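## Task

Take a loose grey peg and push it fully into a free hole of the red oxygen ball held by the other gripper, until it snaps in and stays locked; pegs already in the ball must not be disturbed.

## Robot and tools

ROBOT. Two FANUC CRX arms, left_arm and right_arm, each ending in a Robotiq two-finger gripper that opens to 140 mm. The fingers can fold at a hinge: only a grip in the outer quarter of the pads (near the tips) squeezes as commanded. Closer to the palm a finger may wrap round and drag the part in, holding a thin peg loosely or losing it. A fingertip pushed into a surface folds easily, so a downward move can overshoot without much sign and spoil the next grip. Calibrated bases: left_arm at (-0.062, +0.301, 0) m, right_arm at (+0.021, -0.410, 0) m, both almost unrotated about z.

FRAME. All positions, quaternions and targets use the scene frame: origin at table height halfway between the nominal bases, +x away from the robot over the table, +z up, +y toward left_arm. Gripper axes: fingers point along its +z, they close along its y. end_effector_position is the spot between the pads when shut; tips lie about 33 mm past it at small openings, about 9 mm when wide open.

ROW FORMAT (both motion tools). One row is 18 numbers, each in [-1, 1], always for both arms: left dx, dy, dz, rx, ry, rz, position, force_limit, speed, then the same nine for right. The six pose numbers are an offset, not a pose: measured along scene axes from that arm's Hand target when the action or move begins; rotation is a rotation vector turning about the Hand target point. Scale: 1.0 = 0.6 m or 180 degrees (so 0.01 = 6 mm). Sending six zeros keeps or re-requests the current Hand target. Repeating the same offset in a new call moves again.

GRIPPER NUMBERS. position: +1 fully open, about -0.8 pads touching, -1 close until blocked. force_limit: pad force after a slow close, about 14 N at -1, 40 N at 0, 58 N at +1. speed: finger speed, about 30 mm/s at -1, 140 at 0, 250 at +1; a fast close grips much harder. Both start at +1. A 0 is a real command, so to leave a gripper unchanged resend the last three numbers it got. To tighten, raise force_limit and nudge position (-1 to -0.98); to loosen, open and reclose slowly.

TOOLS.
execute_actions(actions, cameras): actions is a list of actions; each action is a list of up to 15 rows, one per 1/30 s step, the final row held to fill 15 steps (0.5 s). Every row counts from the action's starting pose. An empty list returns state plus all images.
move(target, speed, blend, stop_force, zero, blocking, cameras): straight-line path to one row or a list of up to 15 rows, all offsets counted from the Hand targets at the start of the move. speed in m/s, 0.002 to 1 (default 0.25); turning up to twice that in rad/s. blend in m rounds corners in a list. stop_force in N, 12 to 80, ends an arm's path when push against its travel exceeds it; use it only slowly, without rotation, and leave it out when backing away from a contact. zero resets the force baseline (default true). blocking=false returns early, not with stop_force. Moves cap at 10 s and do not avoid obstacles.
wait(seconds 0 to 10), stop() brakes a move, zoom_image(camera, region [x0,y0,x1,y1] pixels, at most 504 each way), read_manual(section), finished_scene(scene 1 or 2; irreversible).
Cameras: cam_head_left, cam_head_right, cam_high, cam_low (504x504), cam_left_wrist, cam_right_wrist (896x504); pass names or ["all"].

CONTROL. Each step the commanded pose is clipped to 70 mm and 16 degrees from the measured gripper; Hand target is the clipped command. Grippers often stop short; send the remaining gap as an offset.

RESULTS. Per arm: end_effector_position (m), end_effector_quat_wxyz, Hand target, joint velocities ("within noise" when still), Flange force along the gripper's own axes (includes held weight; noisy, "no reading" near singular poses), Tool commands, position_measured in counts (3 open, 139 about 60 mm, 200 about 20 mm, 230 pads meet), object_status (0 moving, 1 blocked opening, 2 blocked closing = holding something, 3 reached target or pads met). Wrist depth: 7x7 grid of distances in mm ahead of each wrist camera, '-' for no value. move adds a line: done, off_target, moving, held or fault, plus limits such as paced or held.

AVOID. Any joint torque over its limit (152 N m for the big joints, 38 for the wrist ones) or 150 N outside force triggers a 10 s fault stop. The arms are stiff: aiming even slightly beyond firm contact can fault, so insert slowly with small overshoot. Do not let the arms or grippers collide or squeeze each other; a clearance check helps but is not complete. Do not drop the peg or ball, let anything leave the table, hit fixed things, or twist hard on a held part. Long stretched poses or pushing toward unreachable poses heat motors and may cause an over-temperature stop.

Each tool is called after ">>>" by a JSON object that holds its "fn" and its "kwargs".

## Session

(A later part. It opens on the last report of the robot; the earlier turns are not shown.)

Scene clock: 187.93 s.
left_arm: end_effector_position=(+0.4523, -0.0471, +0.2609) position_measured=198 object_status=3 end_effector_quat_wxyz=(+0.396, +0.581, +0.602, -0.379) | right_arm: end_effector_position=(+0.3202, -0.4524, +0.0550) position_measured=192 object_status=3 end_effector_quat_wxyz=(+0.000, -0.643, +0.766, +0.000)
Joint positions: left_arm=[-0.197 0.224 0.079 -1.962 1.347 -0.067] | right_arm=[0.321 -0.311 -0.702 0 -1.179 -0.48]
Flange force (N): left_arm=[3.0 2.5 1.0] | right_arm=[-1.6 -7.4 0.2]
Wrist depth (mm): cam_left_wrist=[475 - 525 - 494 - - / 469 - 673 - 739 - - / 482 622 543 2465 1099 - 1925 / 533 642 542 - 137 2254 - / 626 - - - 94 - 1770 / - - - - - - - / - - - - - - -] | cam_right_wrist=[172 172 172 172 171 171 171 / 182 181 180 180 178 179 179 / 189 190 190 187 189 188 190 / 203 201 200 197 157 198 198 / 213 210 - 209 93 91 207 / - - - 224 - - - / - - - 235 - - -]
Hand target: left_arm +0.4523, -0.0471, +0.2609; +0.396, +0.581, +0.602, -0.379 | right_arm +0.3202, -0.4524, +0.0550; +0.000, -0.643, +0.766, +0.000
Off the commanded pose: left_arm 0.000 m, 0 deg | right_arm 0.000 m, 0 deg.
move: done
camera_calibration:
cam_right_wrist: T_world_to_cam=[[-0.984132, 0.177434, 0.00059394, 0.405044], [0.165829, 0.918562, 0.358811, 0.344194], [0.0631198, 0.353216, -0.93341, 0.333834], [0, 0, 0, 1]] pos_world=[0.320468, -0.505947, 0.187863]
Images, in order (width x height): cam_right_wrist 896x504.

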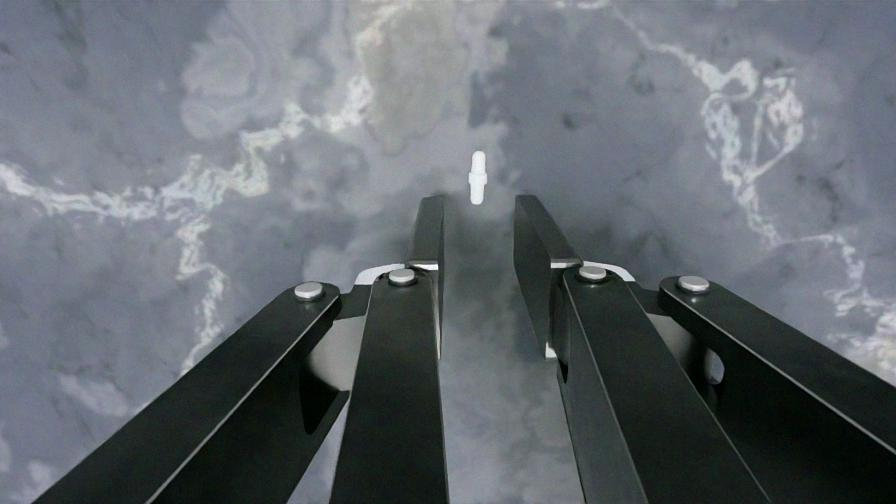

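>>> {"fn": "move", "kwargs": {"target": [0,0,0,0,0,0,-0.545098,1,1,0,0,-0.0347,0,0,0,-0.5,-1,-1], "speed": 0.05, "cameras": ["cam_right_wrist"]}}

>>> {"fn": "zoom_image", "kwargs": {"camera": "cam_right_wrist", "region": [400, 140, 560, 260]}}

Scene clock: 194.03 s.
left_arm: end_effector_position=(+0.4523, -0.0471, +0.2609) position_measured=198 object_status=3 end_effector_quat_wxyz=(+0.396, +0.581, +0.602, -0.379) | right_arm: end_effector_position=(+0.3202, -0.4524, +0.0342) position_measured=192 object_status=3 end_effector_quat_wxyz=(+0.000, -0.643, +0.766, +0.000)
Joint positions: left_arm=[-0.197 0.224 0.079 -1.962 1.347 -0.067] | right_arm=[0.321 -0.283 -0.736 0.001 -1.118 -0.48]
Flange force (N): left_arm=[2.3 3.0 1.4] | right_arm=[-1.5 -7.8 1.0]
Wrist depth (mm): cam_left_wrist=[475 530 - 507 577 523 539 / 470 - - - 751 731 769 / 483 645 546 - 2805 2313 1782 / 524 646 519 160 2397 2334 2029 / 618 - - - 94 - - / - - - - - - - / - - - - - - -] | cam_right_wrist=[154 153 153 153 151 151 152 / 161 159 160 160 160 160 159 / 169 169 170 167 168 168 167 / 178 178 178 175 156 177 176 / 191 187 - 184 92 92 186 / 198 - - 199 - - - / - - - 211 - - -]
Hand target: left_arm +0.4523, -0.0471, +0.2609; +0.396, +0.581, +0.602, -0.379 | right_arm +0.3202, -0.4524, +0.0342; +0.000, -0.643, +0.766, +0.000
Off the commanded pose: left_arm 0.000 m, 0 deg | right_arm 0.000 m, 0 deg.
move: done
camera_calibration:
cam_right_wrist: T_world_to_cam=[[-0.984154, 0.177317, 0.000636211, 0.405078], [0.165741, 0.918618, 0.358708, 0.351622], [0.0630207, 0.353129, -0.93345, 0.314372], [0, 0, 0, 1]] pos_world=[0.320568, -0.505847, 0.167063]
Images, in order (width x height): cam_right_wrist 896x504.

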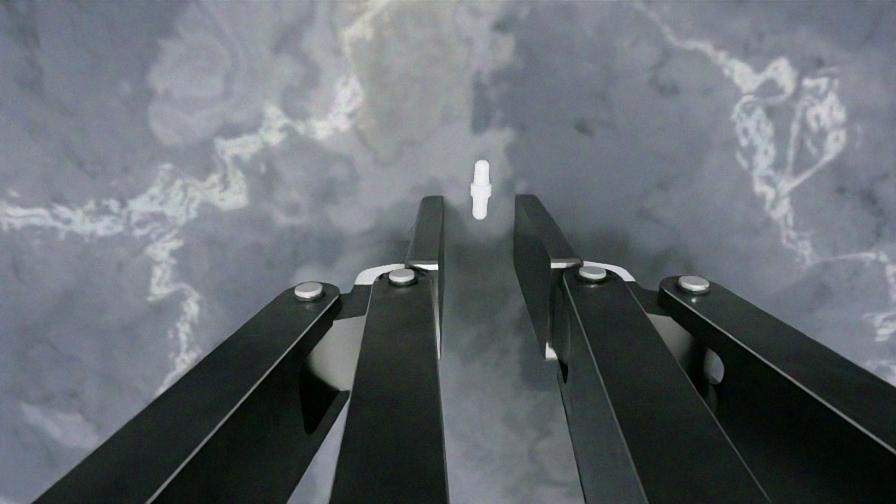

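Scaled by 3.150 from the camera's 896x504 image, which has a finer 1280x720 frame.

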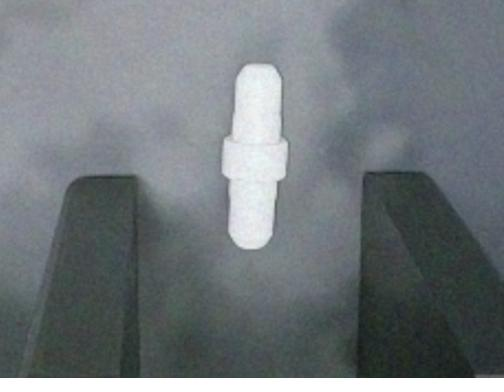

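>>> {"fn": "move", "kwargs": {"target": [0,0,0,0,0,0,-0.545098,1,1,0.0004,0.0025,0,0,0,0,-0.5,-1,-1], "speed": 0.05}}

>>> {"fn": "move", "kwargs": {"target": [0,0,0,0,0,0,-0.545098,1,1,0,0,0,0,0,0,-1,0.8,-1], "speed": 0.05, "cameras": ["cam_right_wrist"]}}

>>> {"fn": "zoom_image", "kwargs": {"camera": "cam_right_wrist", "region": [400, 140, 560, 260]}}

Scene clock: 197.70 s.
left_arm: end_effector_position=(+0.4523, -0.0471, +0.2609) position_measured=198 object_status=3 end_effector_quat_wxyz=(+0.396, +0.581, +0.602, -0.379) | right_arm: end_effector_position=(+0.3204, -0.4509, +0.0341) position_measured=192 object_status=3 end_effector_quat_wxyz=(+0.000, -0.643, +0.766, +0.000)
Joint positions: left_arm=[-0.197 0.224 0.079 -1.962 1.347 -0.067] | right_arm=[0.326 -0.283 -0.736 0.001 -1.118 -0.485]
Flange force (N): left_arm=[1.8 2.5 1.1] | right_arm=[-2.0 -7.5 1.4]
Wrist depth (mm): cam_left_wrist=[475 537 - - - - - / 473 - - 780 - - - / 479 1022 546 2313 2235 - 1844 / 523 642 519 - 2254 - - / 619 - - - 94 - - / - - - - - - - / - - - - - - -] | cam_right_wrist=[151 153 153 153 151 150 152 / - 161 159 161 159 161 159 / 169 169 171 166 168 168 167 / 179 178 178 176 156 176 176 / 191 186 - 185 93 92 187 / 198 - - 199 - - - / - - - 211 - - -]
Hand target: left_arm +0.4523, -0.0471, +0.2609; +0.396, +0.581, +0.602, -0.379 | right_arm +0.3204, -0.4509, +0.0342; +0.000, -0.643, +0.766, +0.000
Off the commanded pose: left_arm 0.000 m, 0 deg | right_arm 0.000 m, 0 deg.
move: done

Scene clock: 199.10 s.
left_arm: end_effector_position=(+0.4523, -0.0471, +0.2609) position_measured=198 object_status=3 end_effector_quat_wxyz=(+0.396, +0.581, +0.602, -0.379) | right_arm: end_effector_position=(+0.3204, -0.4509, +0.0342) position_measured=228 object_status=0 end_effector_quat_wxyz=(+0.000, -0.643, +0.766, +0.000)
Joint positions: left_arm=[-0.197 0.224 0.079 -1.962 1.347 -0.067] | right_arm=[0.326 -0.283 -0.736 0.001 -1.118 -0.485]
Flange force (N): left_arm=[3.0 2.0 1.1] | right_arm=[-2.1 -7.7 0.1]
Wrist depth (mm): cam_left_wrist=[477 - 546 528 - - - / 472 - 696 753 773 814 835 / 479 639 536 2334 - 1103 1746 / 531 622 518 160 137 - 1724 / 2235 - - - 94 - - / - - - - - - - / - - - - - - -] | cam_right_wrist=[153 153 153 152 151 152 152 / 161 161 160 161 160 160 159 / 169 169 170 167 168 168 167 / 179 178 178 113 173 177 176 / 190 189 89 94 78 184 186 / 198 - - - - 72 196 / - - - - - - -]
Hand target: left_arm +0.4523, -0.0471, +0.2609; +0.396, +0.581, +0.602, -0.379 | right_arm +0.3204, -0.4509, +0.0342; +0.000, -0.643, +0.766, +0.000
Off the commanded pose: left_arm 0.000 m, 0 deg | right_arm 0.000 m, 0 deg.
move: done
camera_calibration:
cam_right_wrist: T_world_to_cam=[[-0.984137, 0.177409, 0.000669815, 0.405062], [0.165839, 0.9186, 0.358709, 0.350262], [0.0630229, 0.35313, -0.933449, 0.313864], [0, 0, 0, 1]] pos_world=[0.320768, -0.504447, 0.167063]
Images, in order (width x height): cam_right_wrist 896x504.

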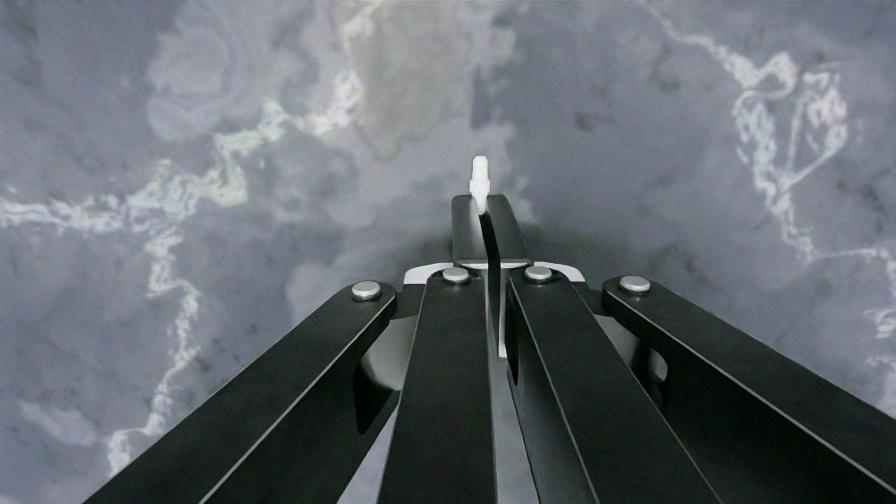

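Scaled by 3.150 from the camera's 896x504 image, which has a finer 1280x720 frame.

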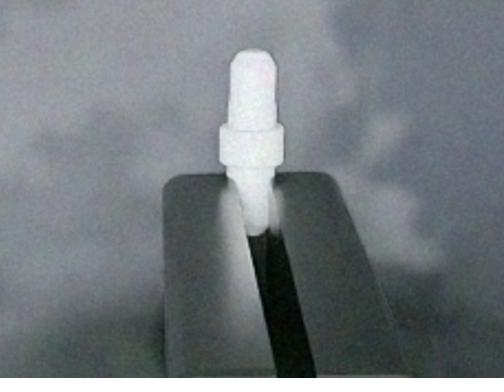

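>>> {"fn": "move", "kwargs": {"target": [[0,0,0,0,0,0,-0.545098,1,1,0,0,0.12,0,0,0,-1,0.8,-1],[0,0,0,0,0,0,-0.545098,1,1,0.19,0.44,0.56,0.2494,-0.0201,0.0485,-1,0.8,-1],[0,0,0,0,0,0,-0.545098,1,1,0.221,0.6415,0.508,0.2494,-0.0201,0.0485,-1,0.8,-1]], "speed": [0.1,0.25,0.15], "blend": [0.03,0.03,0], "cameras": ["all"]}}

>>> {"fn": "zoom_image", "kwargs": {"camera": "cam_right_wrist", "region": [400, 60, 560, 220]}}

Scene clock: 234.27 s.
left_arm: end_effector_position=(+0.4523, -0.0471, +0.2609) position_measured=198 object_status=3 end_effector_quat_wxyz=(+0.396, +0.581, +0.602, -0.379) | right_arm: end_effector_position=(+0.4530, -0.0661, +0.3390) position_measured=228 object_status=2 end_effector_quat_wxyz=(-0.269, +0.649, -0.658, -0.272)
Joint positions: left_arm=[-0.197 0.224 0.079 -1.962 1.347 -0.067] | right_arm=[0.452 -0.02 0.165 -0.706 -1.406 -0.458]
Flange force (N): left_arm=[3.3 2.1 1.2] | right_arm=[-2.6 -6.4 0.9]
Wrist depth (mm): cam_left_wrist=[473 - 545 - 532 531 531 / 467 778 - 773 778 747 721 / 496 622 2442 - - - - / 511 616 - - 2419 2216 - / 2355 - - - 94 89 - / - - - - - - - / - - - 138 - - -] | cam_right_wrist=[- 470 - 169 477 479 480 / - 546 592 - 189 - 538 / - 720 683 210 211 - 553 / - - 954 112 122 - 526 / 1750 - - 93 78 - - / - - - - - 72 - / - - - - - - -]
Hand target: left_arm +0.4523, -0.0471, +0.2609; +0.396, +0.581, +0.602, -0.379 | right_arm +0.4530, -0.0660, +0.3390; -0.269, +0.649, -0.658, -0.272
Off the commanded pose: left_arm 0.000 m, 0 deg | right_arm 0.000 m, 0 deg.
move: done
camera_calibration:
cam_left_wrist: T_world_to_cam=[[0.999558, 0.0291078, -0.00611139, -0.43691], [0.00792098, -0.0624647, 0.998016, -0.263588], [0.0286683, -0.997623, -0.0626676, 0.0993427], [0, 0, 0, 1]] pos_world=[0.435957, 0.0953591, 0.26662]
cam_right_wrist: T_world_to_cam=[[-0.999845, 0.0120572, 0.0128262, 0.459144], [0.0166198, 0.406383, 0.913552, -0.288934], [0.00580249, 0.913623, -0.40652, 0.338433], [0, 0, 0, 1]] pos_world=[0.461911, -0.197318, 0.395647]

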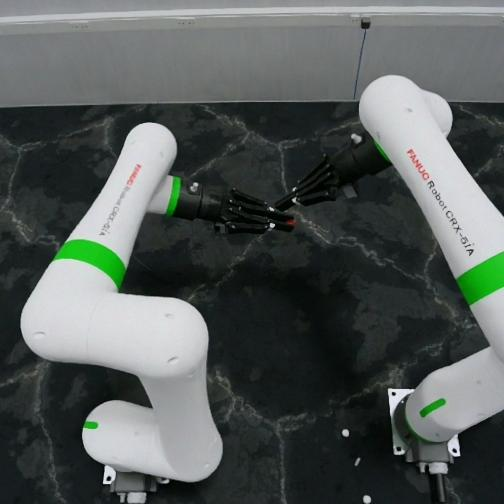

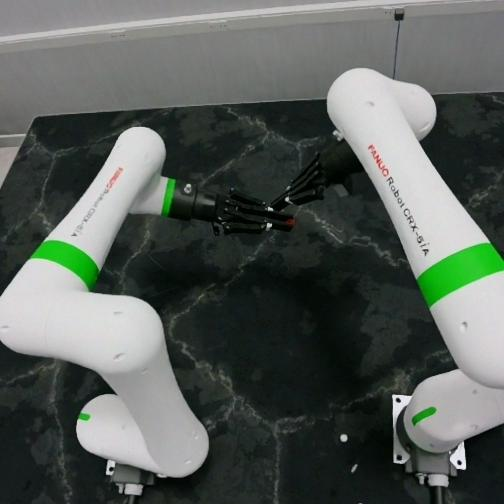

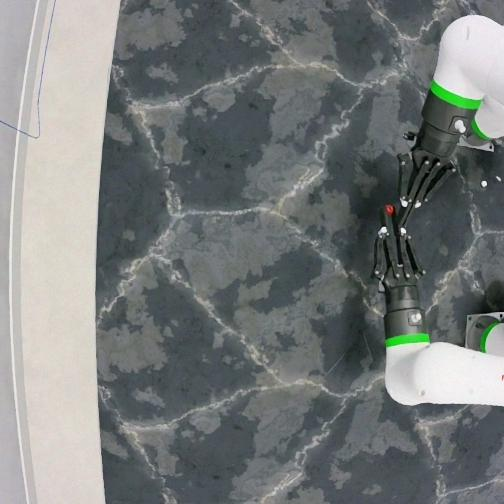

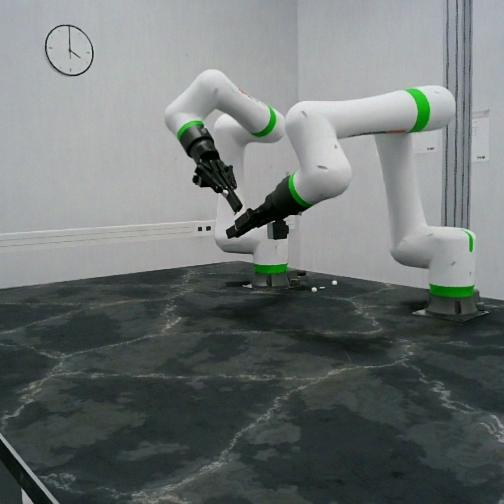

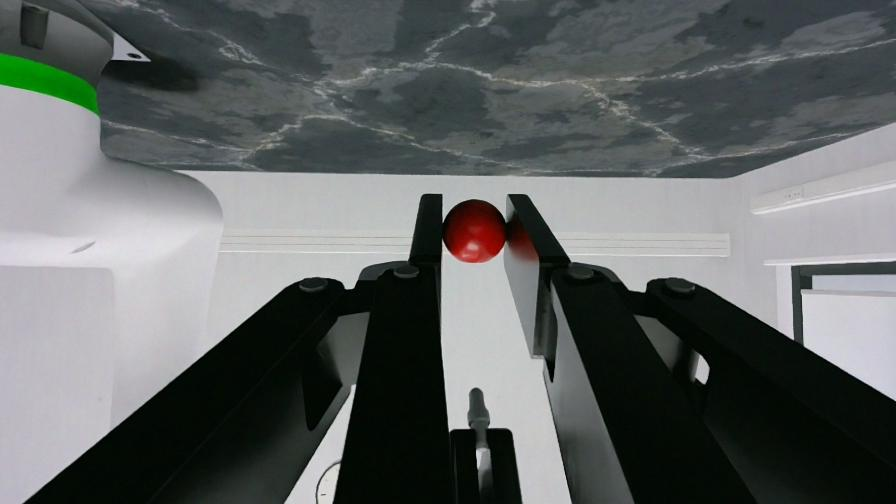

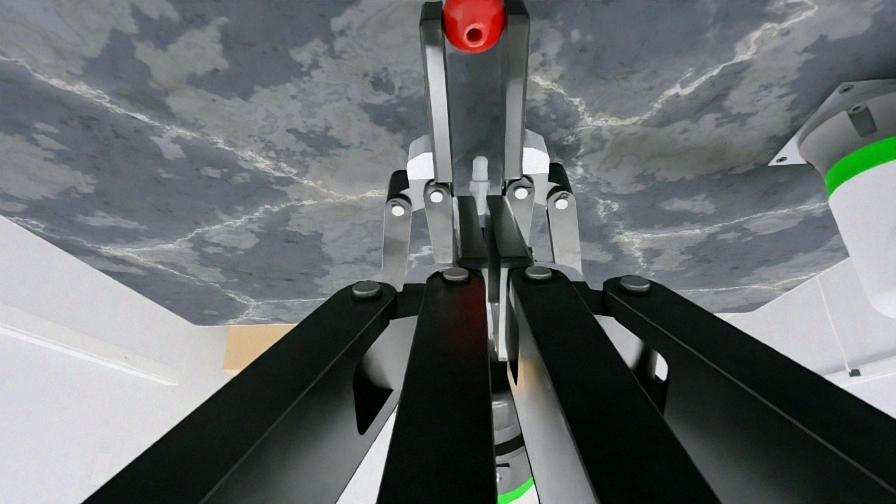

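Scaled by 3.150 from the camera's 896x504 image, which has a finer 1280x720 frame.

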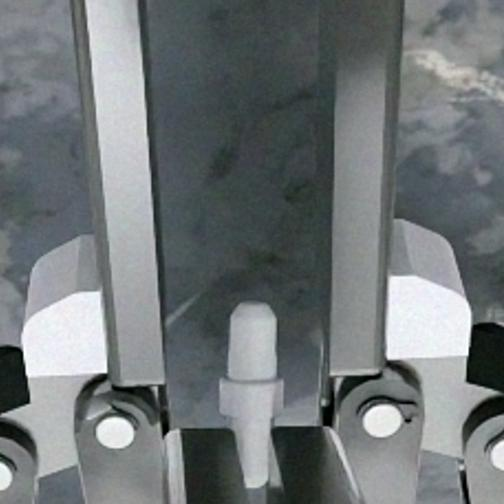

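>>> {"fn": "move", "kwargs": {"target": [0,0,0,0,0,0,-0.545098,1,1,0.01,-0.05,0,0,0,0,-1,0.8,-1], "speed": 0.15, "cameras": ["cam_right_wrist"]}}

>>> {"fn": "zoom_image", "kwargs": {"camera": "cam_right_wrist", "region": [430, 50, 530, 130]}}

>>> {"fn": "zoom_image", "kwargs": {"camera": "cam_right_wrist", "region": [430, 130, 530, 210]}}

Scene clock: 239.43 s.
left_arm: end_effector_position=(+0.4523, -0.0471, +0.2609) position_measured=198 object_status=3 end_effector_quat_wxyz=(+0.396, +0.581, +0.602, -0.379) | right_arm: end_effector_position=(+0.4590, -0.0960, +0.3390) position_measured=228 object_status=2 end_effector_quat_wxyz=(-0.269, +0.649, -0.658, -0.272)
Joint positions: left_arm=[-0.197 0.224 0.079 -1.962 1.347 -0.067] | right_arm=[0.378 -0.018 0.171 -0.727 -1.457 -0.406]
Flange force (N): left_arm=[2.9 2.9 0.9] | right_arm=[-2.0 -6.8 0.3]
Wrist depth (mm): cam_left_wrist=[472 549 581 - 565 - 503 / 484 792 745 - 731 - 809 / 496 623 2254 2254 1388 - 1735 / 517 628 2293 - 136 2512 - / - - - - 94 - - / - - - - - - - / - - - 160 - - -] | cam_right_wrist=[- 497 - 478 478 498 482 / - - 577 203 556 569 556 / - - 671 214 - - 586 / - - - 112 118 - 566 / 1662 - - 94 78 - 2669 / - - - - - 72 2811 / - - - - - - -]
Hand target: left_arm +0.4523, -0.0471, +0.2609; +0.396, +0.581, +0.602, -0.379 | right_arm +0.4590, -0.0960, +0.3390; -0.269, +0.649, -0.658, -0.272
Off the commanded pose: left_arm 0.000 m, 0 deg | right_arm 0.000 m, 0 deg.
move: done
camera_calibration:
cam_right_wrist: T_world_to_cam=[[-0.999846, 0.0119667, 0.0128687, 0.465468], [0.0166219, 0.406385, 0.913551, -0.276842], [0.00570254, 0.913624, -0.406521, 0.365853], [0, 0, 0, 1]] pos_world=[0.467911, -0.227318, 0.395647]
Images, in order (width x height): cam_right_wrist 896x504.

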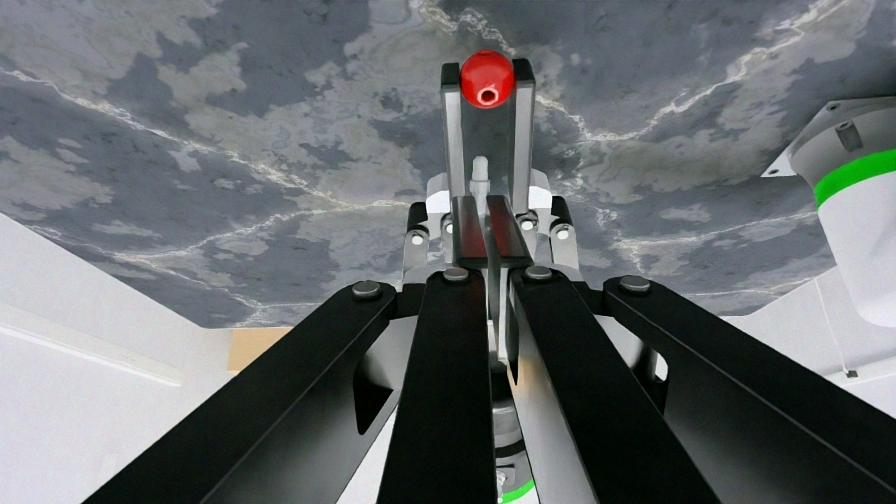

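Scaled by 5.040 from the camera's 896x504 image, which has a finer 1280x720 frame.

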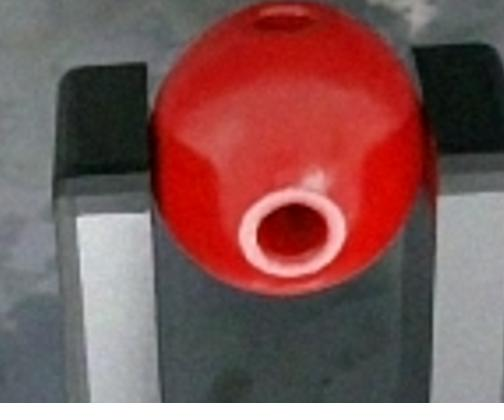

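Scaled by 5.040 from the camera's 896x504 image, which has a finer 1280x720 frame.

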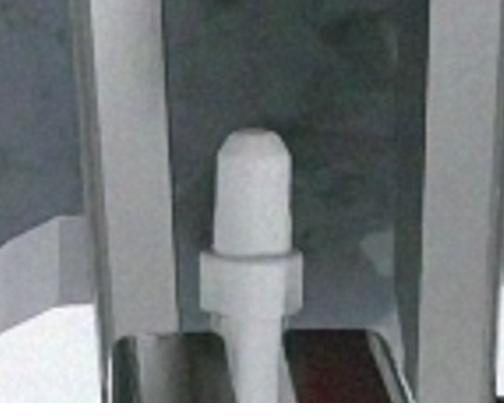

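>>> {"fn": "move", "kwargs": {"target": [[0,0,0,0,0,0,-0.545098,1,1,-0.0045,-0.07,0.0,0.3017,0.0068,-0.002,-1,0.8,-1],[0,0,0,0,0,0,-0.545098,1,1,-0.0045,-0.0378,-0.049,0.3017,0.0068,-0.002,-1,0.8,-1]], "speed": [0.25,0.1], "blend": [0.01,0], "cameras": ["all"]}}

>>> {"fn": "zoom_image", "kwargs": {"camera": "cam_right_wrist", "region": [400, 30, 560, 210]}}

>>> {"fn": "zoom_image", "kwargs": {"camera": "cam_low", "region": [200, 170, 280, 250]}}

>>> {"fn": "zoom_image", "kwargs": {"camera": "cam_high", "region": [360, 180, 430, 250]}}

>>> {"fn": "zoom_image", "kwargs": {"camera": "cam_head_left", "region": [260, 190, 330, 250]}}

Scene clock: 281.70 s.
left_arm: end_effector_position=(+0.4523, -0.0471, +0.2609) position_measured=198 object_status=3 end_effector_quat_wxyz=(+0.396, +0.581, +0.602, -0.379) | right_arm: end_effector_position=(+0.4563, -0.1187, +0.3096) position_measured=228 object_status=2 end_effector_quat_wxyz=(+0.529, -0.450, +0.466, +0.548)
Joint positions: left_arm=[-0.197 0.224 0.079 -1.962 1.347 -0.067] | right_arm=[-0.142 0.314 -0.195 -1.638 -1.786 0.454]
Flange force (N): left_arm=[1.6 2.4 1.5] | right_arm=[5.4 -6.6 0.1]
Wrist depth (mm): cam_left_wrist=[475 - 531 - - 520 - / 484 - - - - - - / 482 - - - 1127 - 1608 / 544 2235 2179 134 2179 2216 - / 643 - - 246 94 89 - / - - - 182 - - - / - - - - - - -] | cam_right_wrist=[- - - 147 3523 4261 - / - 2565 - 286 287 2841 2781 / - - - 346 - 3829 2114 / - - - 109 524 546 549 / - - - 94 78 553 509 / - - - - - 72 - / - - - - - - -]
Hand target: left_arm +0.4523, -0.0471, +0.2609; +0.396, +0.581, +0.602, -0.379 | right_arm +0.4563, -0.1187, +0.3096; +0.529, -0.450, +0.466, +0.548
Off the commanded pose: left_arm 0.000 m, 0 deg | right_arm 0.000 m, 0 deg.
move: done
camera_calibration:
cam_left_wrist: T_world_to_cam=[[0.999558, 0.0291078, -0.00611139, -0.43691], [0.00792098, -0.0624647, 0.998016, -0.263588], [0.0286683, -0.997623, -0.0626676, 0.0993427], [0, 0, 0, 1]] pos_world=[0.435957, 0.0953591, 0.26662]
cam_right_wrist: T_world_to_cam=[[-0.99924, -0.00740913, 0.0382799, 0.453022], [0.0367834, -0.504752, 0.86248, -0.342349], [0.0129316, 0.863233, 0.504641, 0.0832734], [0, 0, 0, 1]] pos_world=[0.464193, -0.241329, 0.235904]

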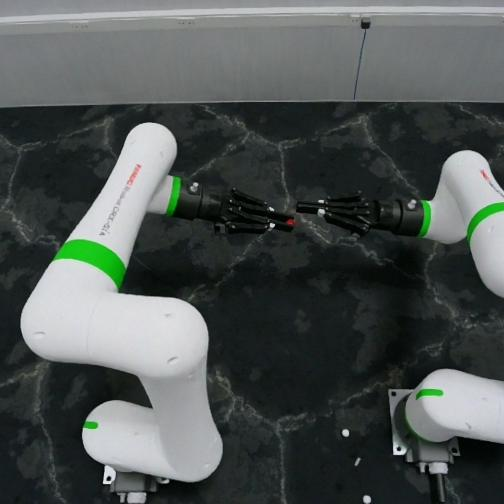

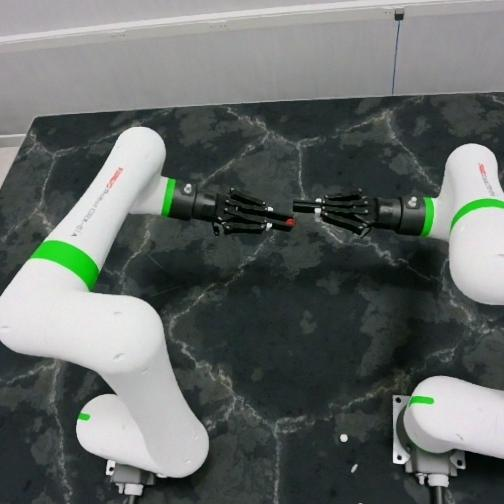

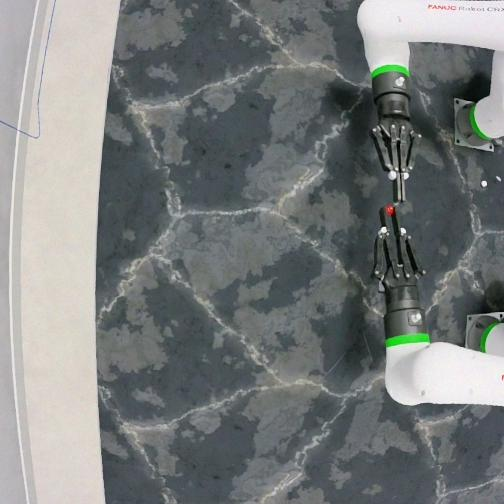

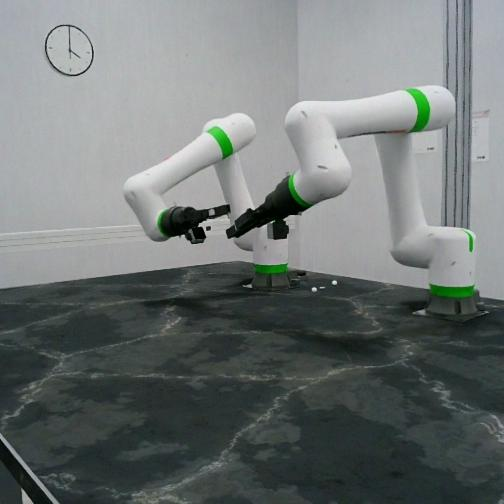

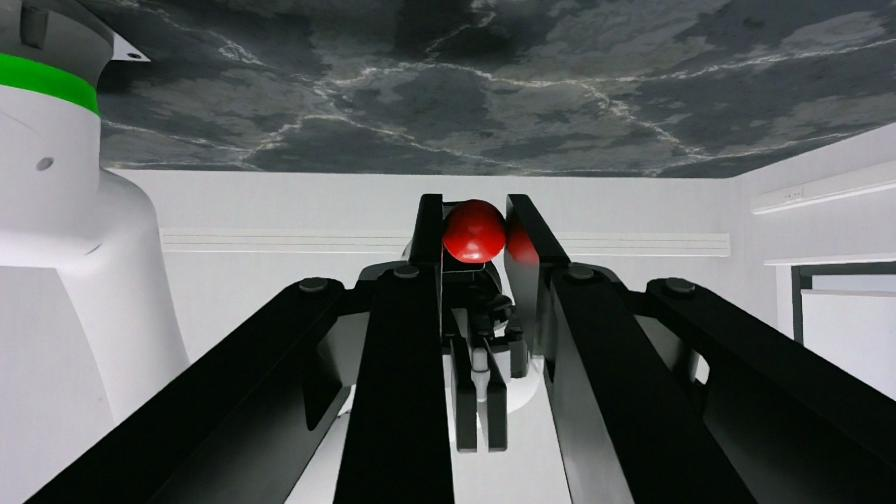

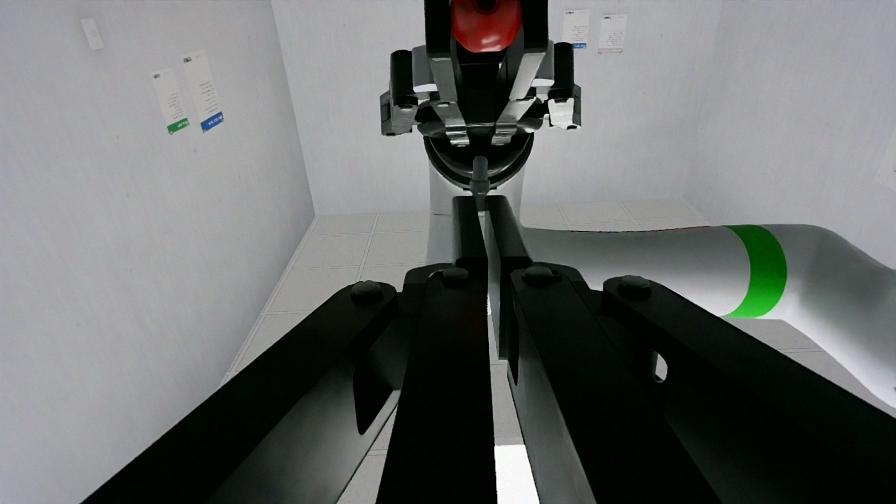

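Scaled by 2.800 from the camera's 896x504 image, which has a finer 1280x720 frame.

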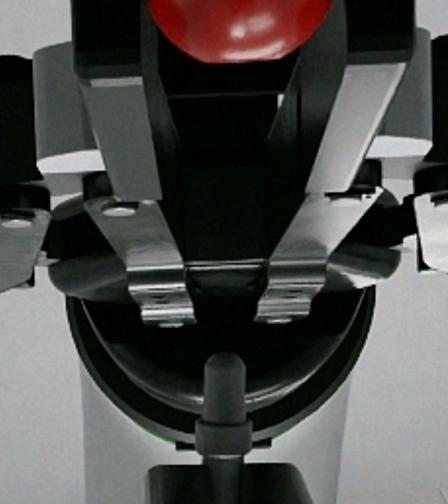

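Scaled by 6.300 from the camera's 504x504 image, which has a finer 720x720 frame.

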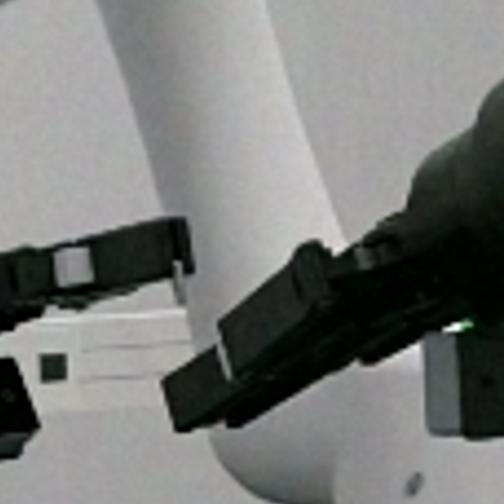

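Scaled by 7.200 from the camera's 504x504 image, which has a finer 720x720 frame.

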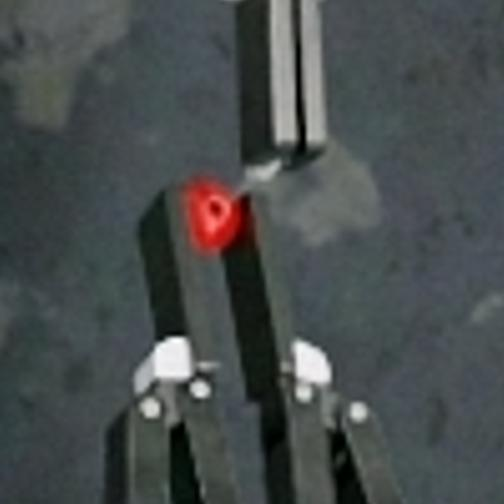

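Scaled by 7.200 from the camera's 504x504 image, which has a finer 720x720 frame.

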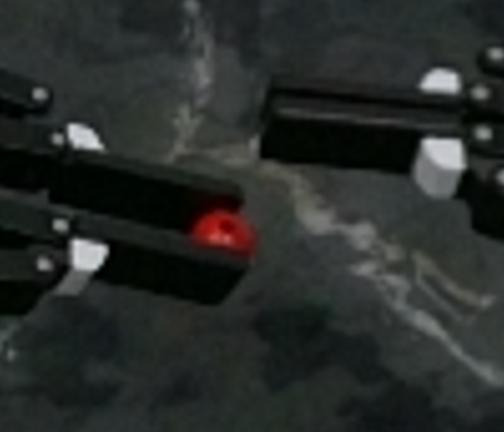

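>>> {"fn": "move", "kwargs": {"target": [0,0,0,0,0,0,-0.545098,1,1,-0.0047,0.0045,-0.0328,0,0,0,-1,0.8,-1], "speed": 0.08, "cameras": ["all"]}}

>>> {"fn": "zoom_image", "kwargs": {"camera": "cam_right_wrist", "region": [400, 30, 560, 210]}}

>>> {"fn": "zoom_image", "kwargs": {"camera": "cam_low", "region": [210, 190, 260, 240]}}

>>> {"fn": "zoom_image", "kwargs": {"camera": "cam_high", "region": [375, 190, 415, 230]}}

>>> {"fn": "zoom_image", "kwargs": {"camera": "cam_head_left", "region": [270, 200, 320, 240]}}

>>> {"fn": "zoom_image", "kwargs": {"camera": "cam_left_wrist", "region": [400, 190, 560, 350]}}

>>> {"fn": "zoom_image", "kwargs": {"camera": "cam_head_right", "region": [270, 195, 320, 240]}}

Scene clock: 296.57 s.
left_arm: end_effector_position=(+0.4523, -0.0471, +0.2609) position_measured=198 object_status=3 end_effector_quat_wxyz=(+0.396, +0.581, +0.602, -0.379) | right_arm: end_effector_position=(+0.4535, -0.1160, +0.2899) position_measured=228 object_status=2 end_effector_quat_wxyz=(+0.529, -0.450, +0.466, +0.548)
Joint positions: left_arm=[-0.197 0.224 0.079 -1.962 1.347 -0.067] | right_arm=[-0.135 0.349 -0.21 -1.631 -1.783 0.505]
Flange force (N): left_arm=[2.5 2.6 0.9] | right_arm=[5.6 -5.5 0.5]
Wrist depth (mm): cam_left_wrist=[479 545 - - - 565 - / 468 767 824 819 - 751 802 / 482 945 988 - 2313 2254 1794 / 572 685 2293 122 2334 2293 - / 2442 - - 177 94 - - / - - - - - - - / - - - - - - -] | cam_right_wrist=[- - - - - 3431 2968 / - 2669 - 173 204 3721 2297 / - - - 298 - - - / - - - 109 540 566 574 / - - - 94 78 556 515 / - - - - - 72 472 / - - - - - - -]
Hand target: left_arm +0.4523, -0.0471, +0.2609; +0.396, +0.581, +0.602, -0.379 | right_arm +0.4535, -0.1160, +0.2899; +0.529, -0.450, +0.466, +0.548
Off the commanded pose: left_arm 0.000 m, 0 deg | right_arm 0.000 m, 0 deg.
move: done
camera_calibration:
cam_left_wrist: T_world_to_cam=[[0.999558, 0.0291078, -0.00611139, -0.43691], [0.00792098, -0.0624647, 0.998016, -0.263588], [0.0286683, -0.997623, -0.0626676, 0.0993427], [0, 0, 0, 1]] pos_world=[0.435957, 0.0953591, 0.26662]
cam_right_wrist: T_world_to_cam=[[-0.99924, -0.00740913, 0.0382799, 0.450898], [0.0367834, -0.504752, 0.86248, -0.323888], [0.0129316, 0.863233, 0.504641, 0.0909216], [0, 0, 0, 1]] pos_world=[0.461293, -0.238629, 0.216204]

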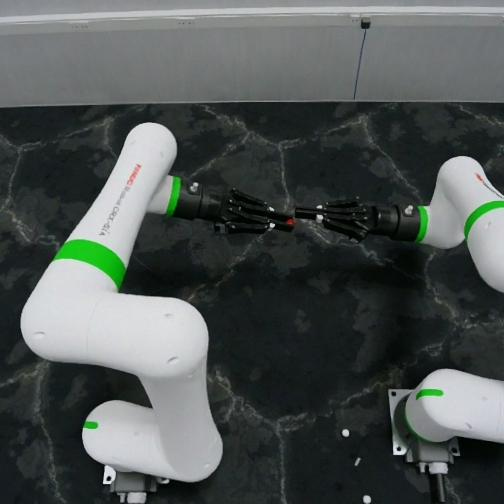

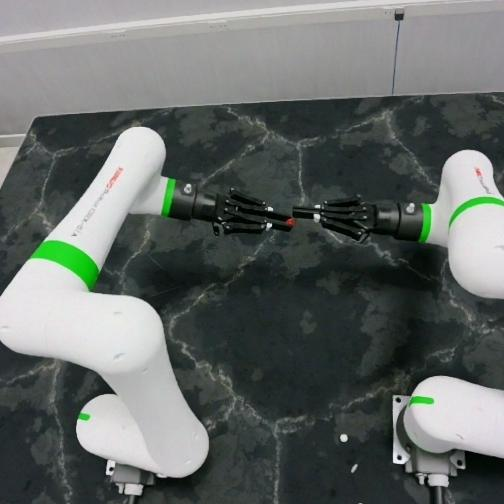

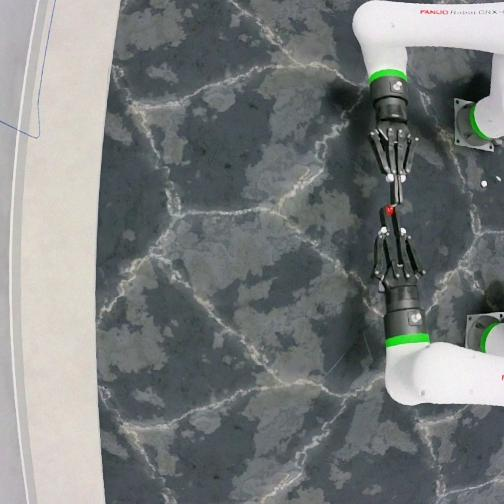

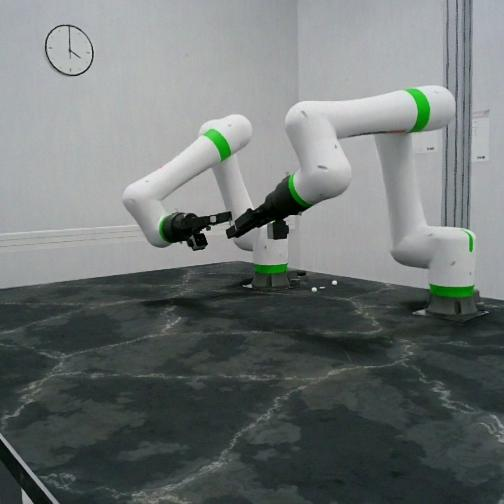

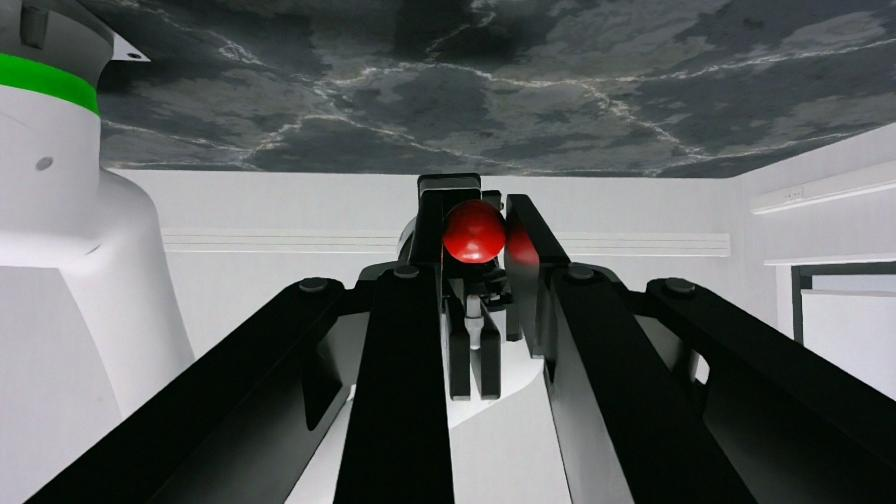

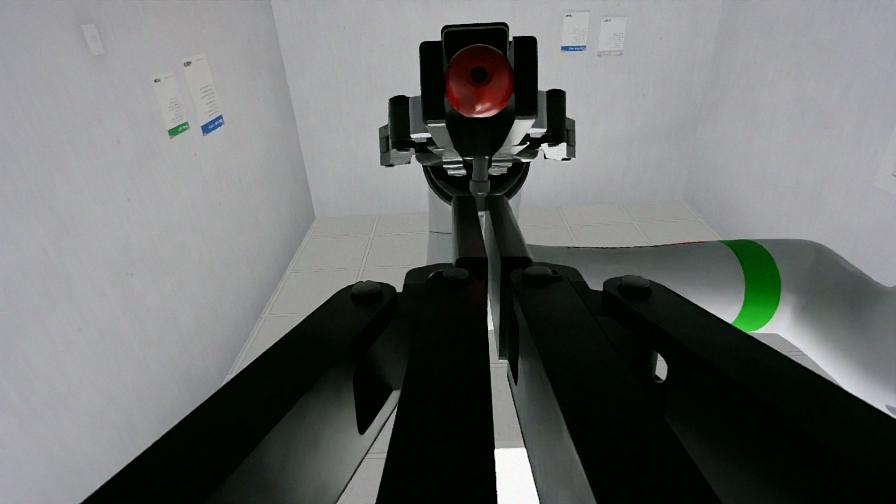

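Scaled by 2.800 from the camera's 896x504 image, which has a finer 1280x720 frame.

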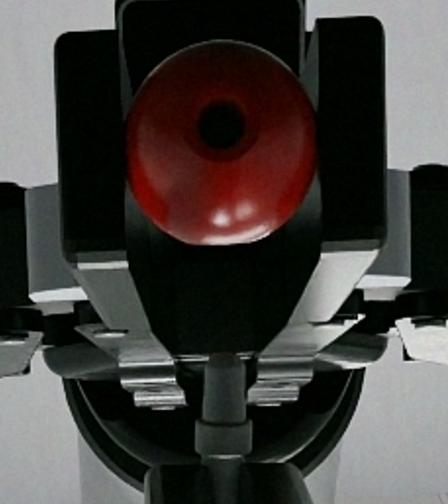

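Scaled by 10.080 from the camera's 504x504 image, which has a finer 720x720 frame.

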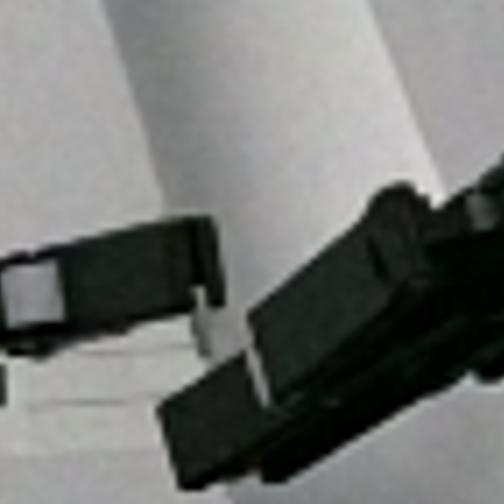

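Scaled by 12.600 from the camera's 504x504 image, which has a finer 720x720 frame.

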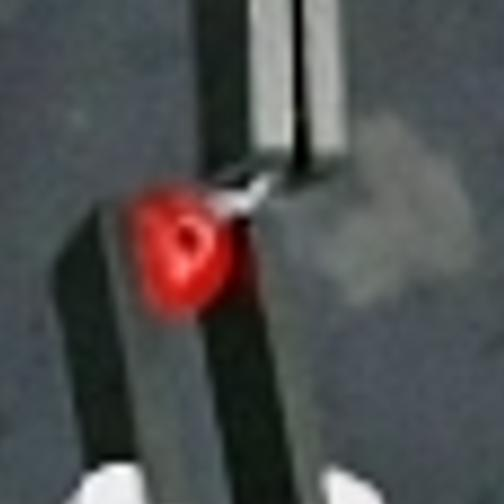

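Scaled by 10.080 from the camera's 504x504 image, which has a finer 720x720 frame.

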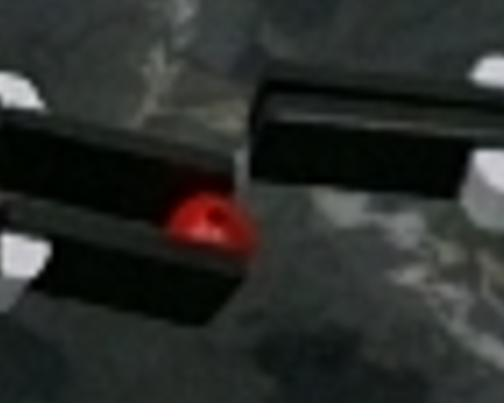

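Scaled by 3.150 from the camera's 896x504 image, which has a finer 1280x720 frame.

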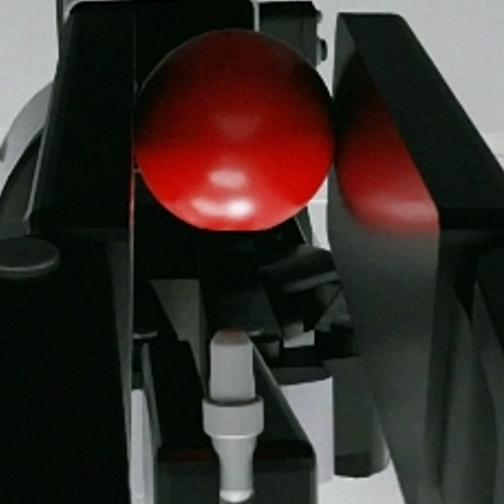

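Scaled by 10.080 from the camera's 504x504 image, which has a finer 720x720 frame.

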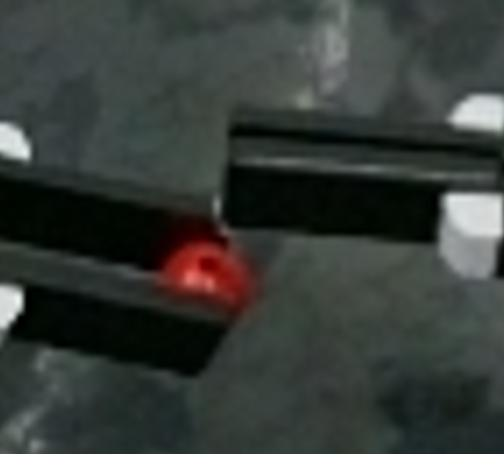

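>>> {"fn": "zoom_image", "kwargs": {"camera": "cam_head_left", "region": [282, 208, 306, 230]}}

>>> {"fn": "zoom_image", "kwargs": {"camera": "cam_head_right", "region": [280, 208, 304, 230]}}

>>> {"fn": "zoom_image", "kwargs": {"camera": "cam_high", "region": [380, 198, 404, 220]}}

>>> {"fn": "zoom_image", "kwargs": {"camera": "cam_low", "region": [220, 208, 250, 240]}}

Scaled by 21.000 from the camera's 504x504 image, which has a finer 720x720 frame.

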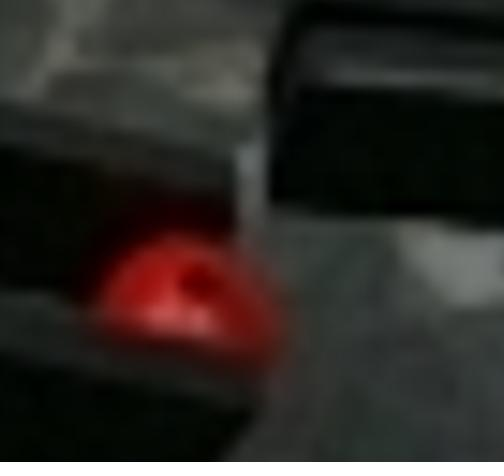

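Scaled by 21.000 from the camera's 504x504 image, which has a finer 720x720 frame.

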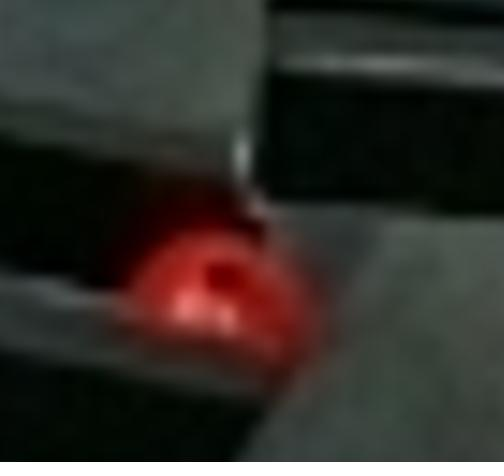

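Scaled by 21.000 from the camera's 504x504 image, which has a finer 720x720 frame.

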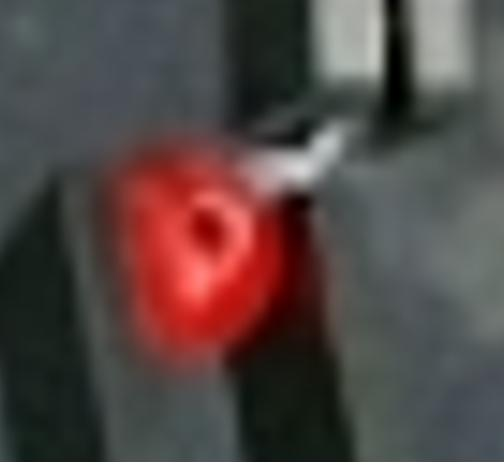

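Scaled by 15.750 from the camera's 504x504 image, which has a finer 720x720 frame.

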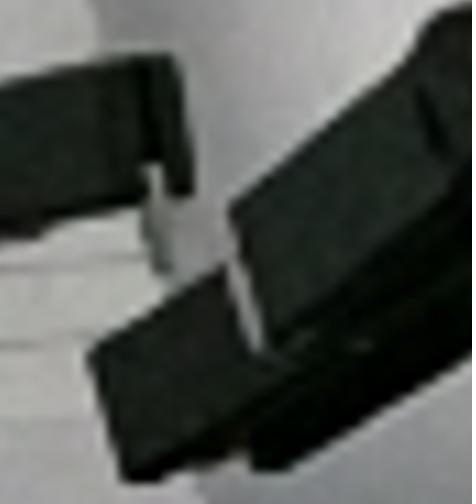

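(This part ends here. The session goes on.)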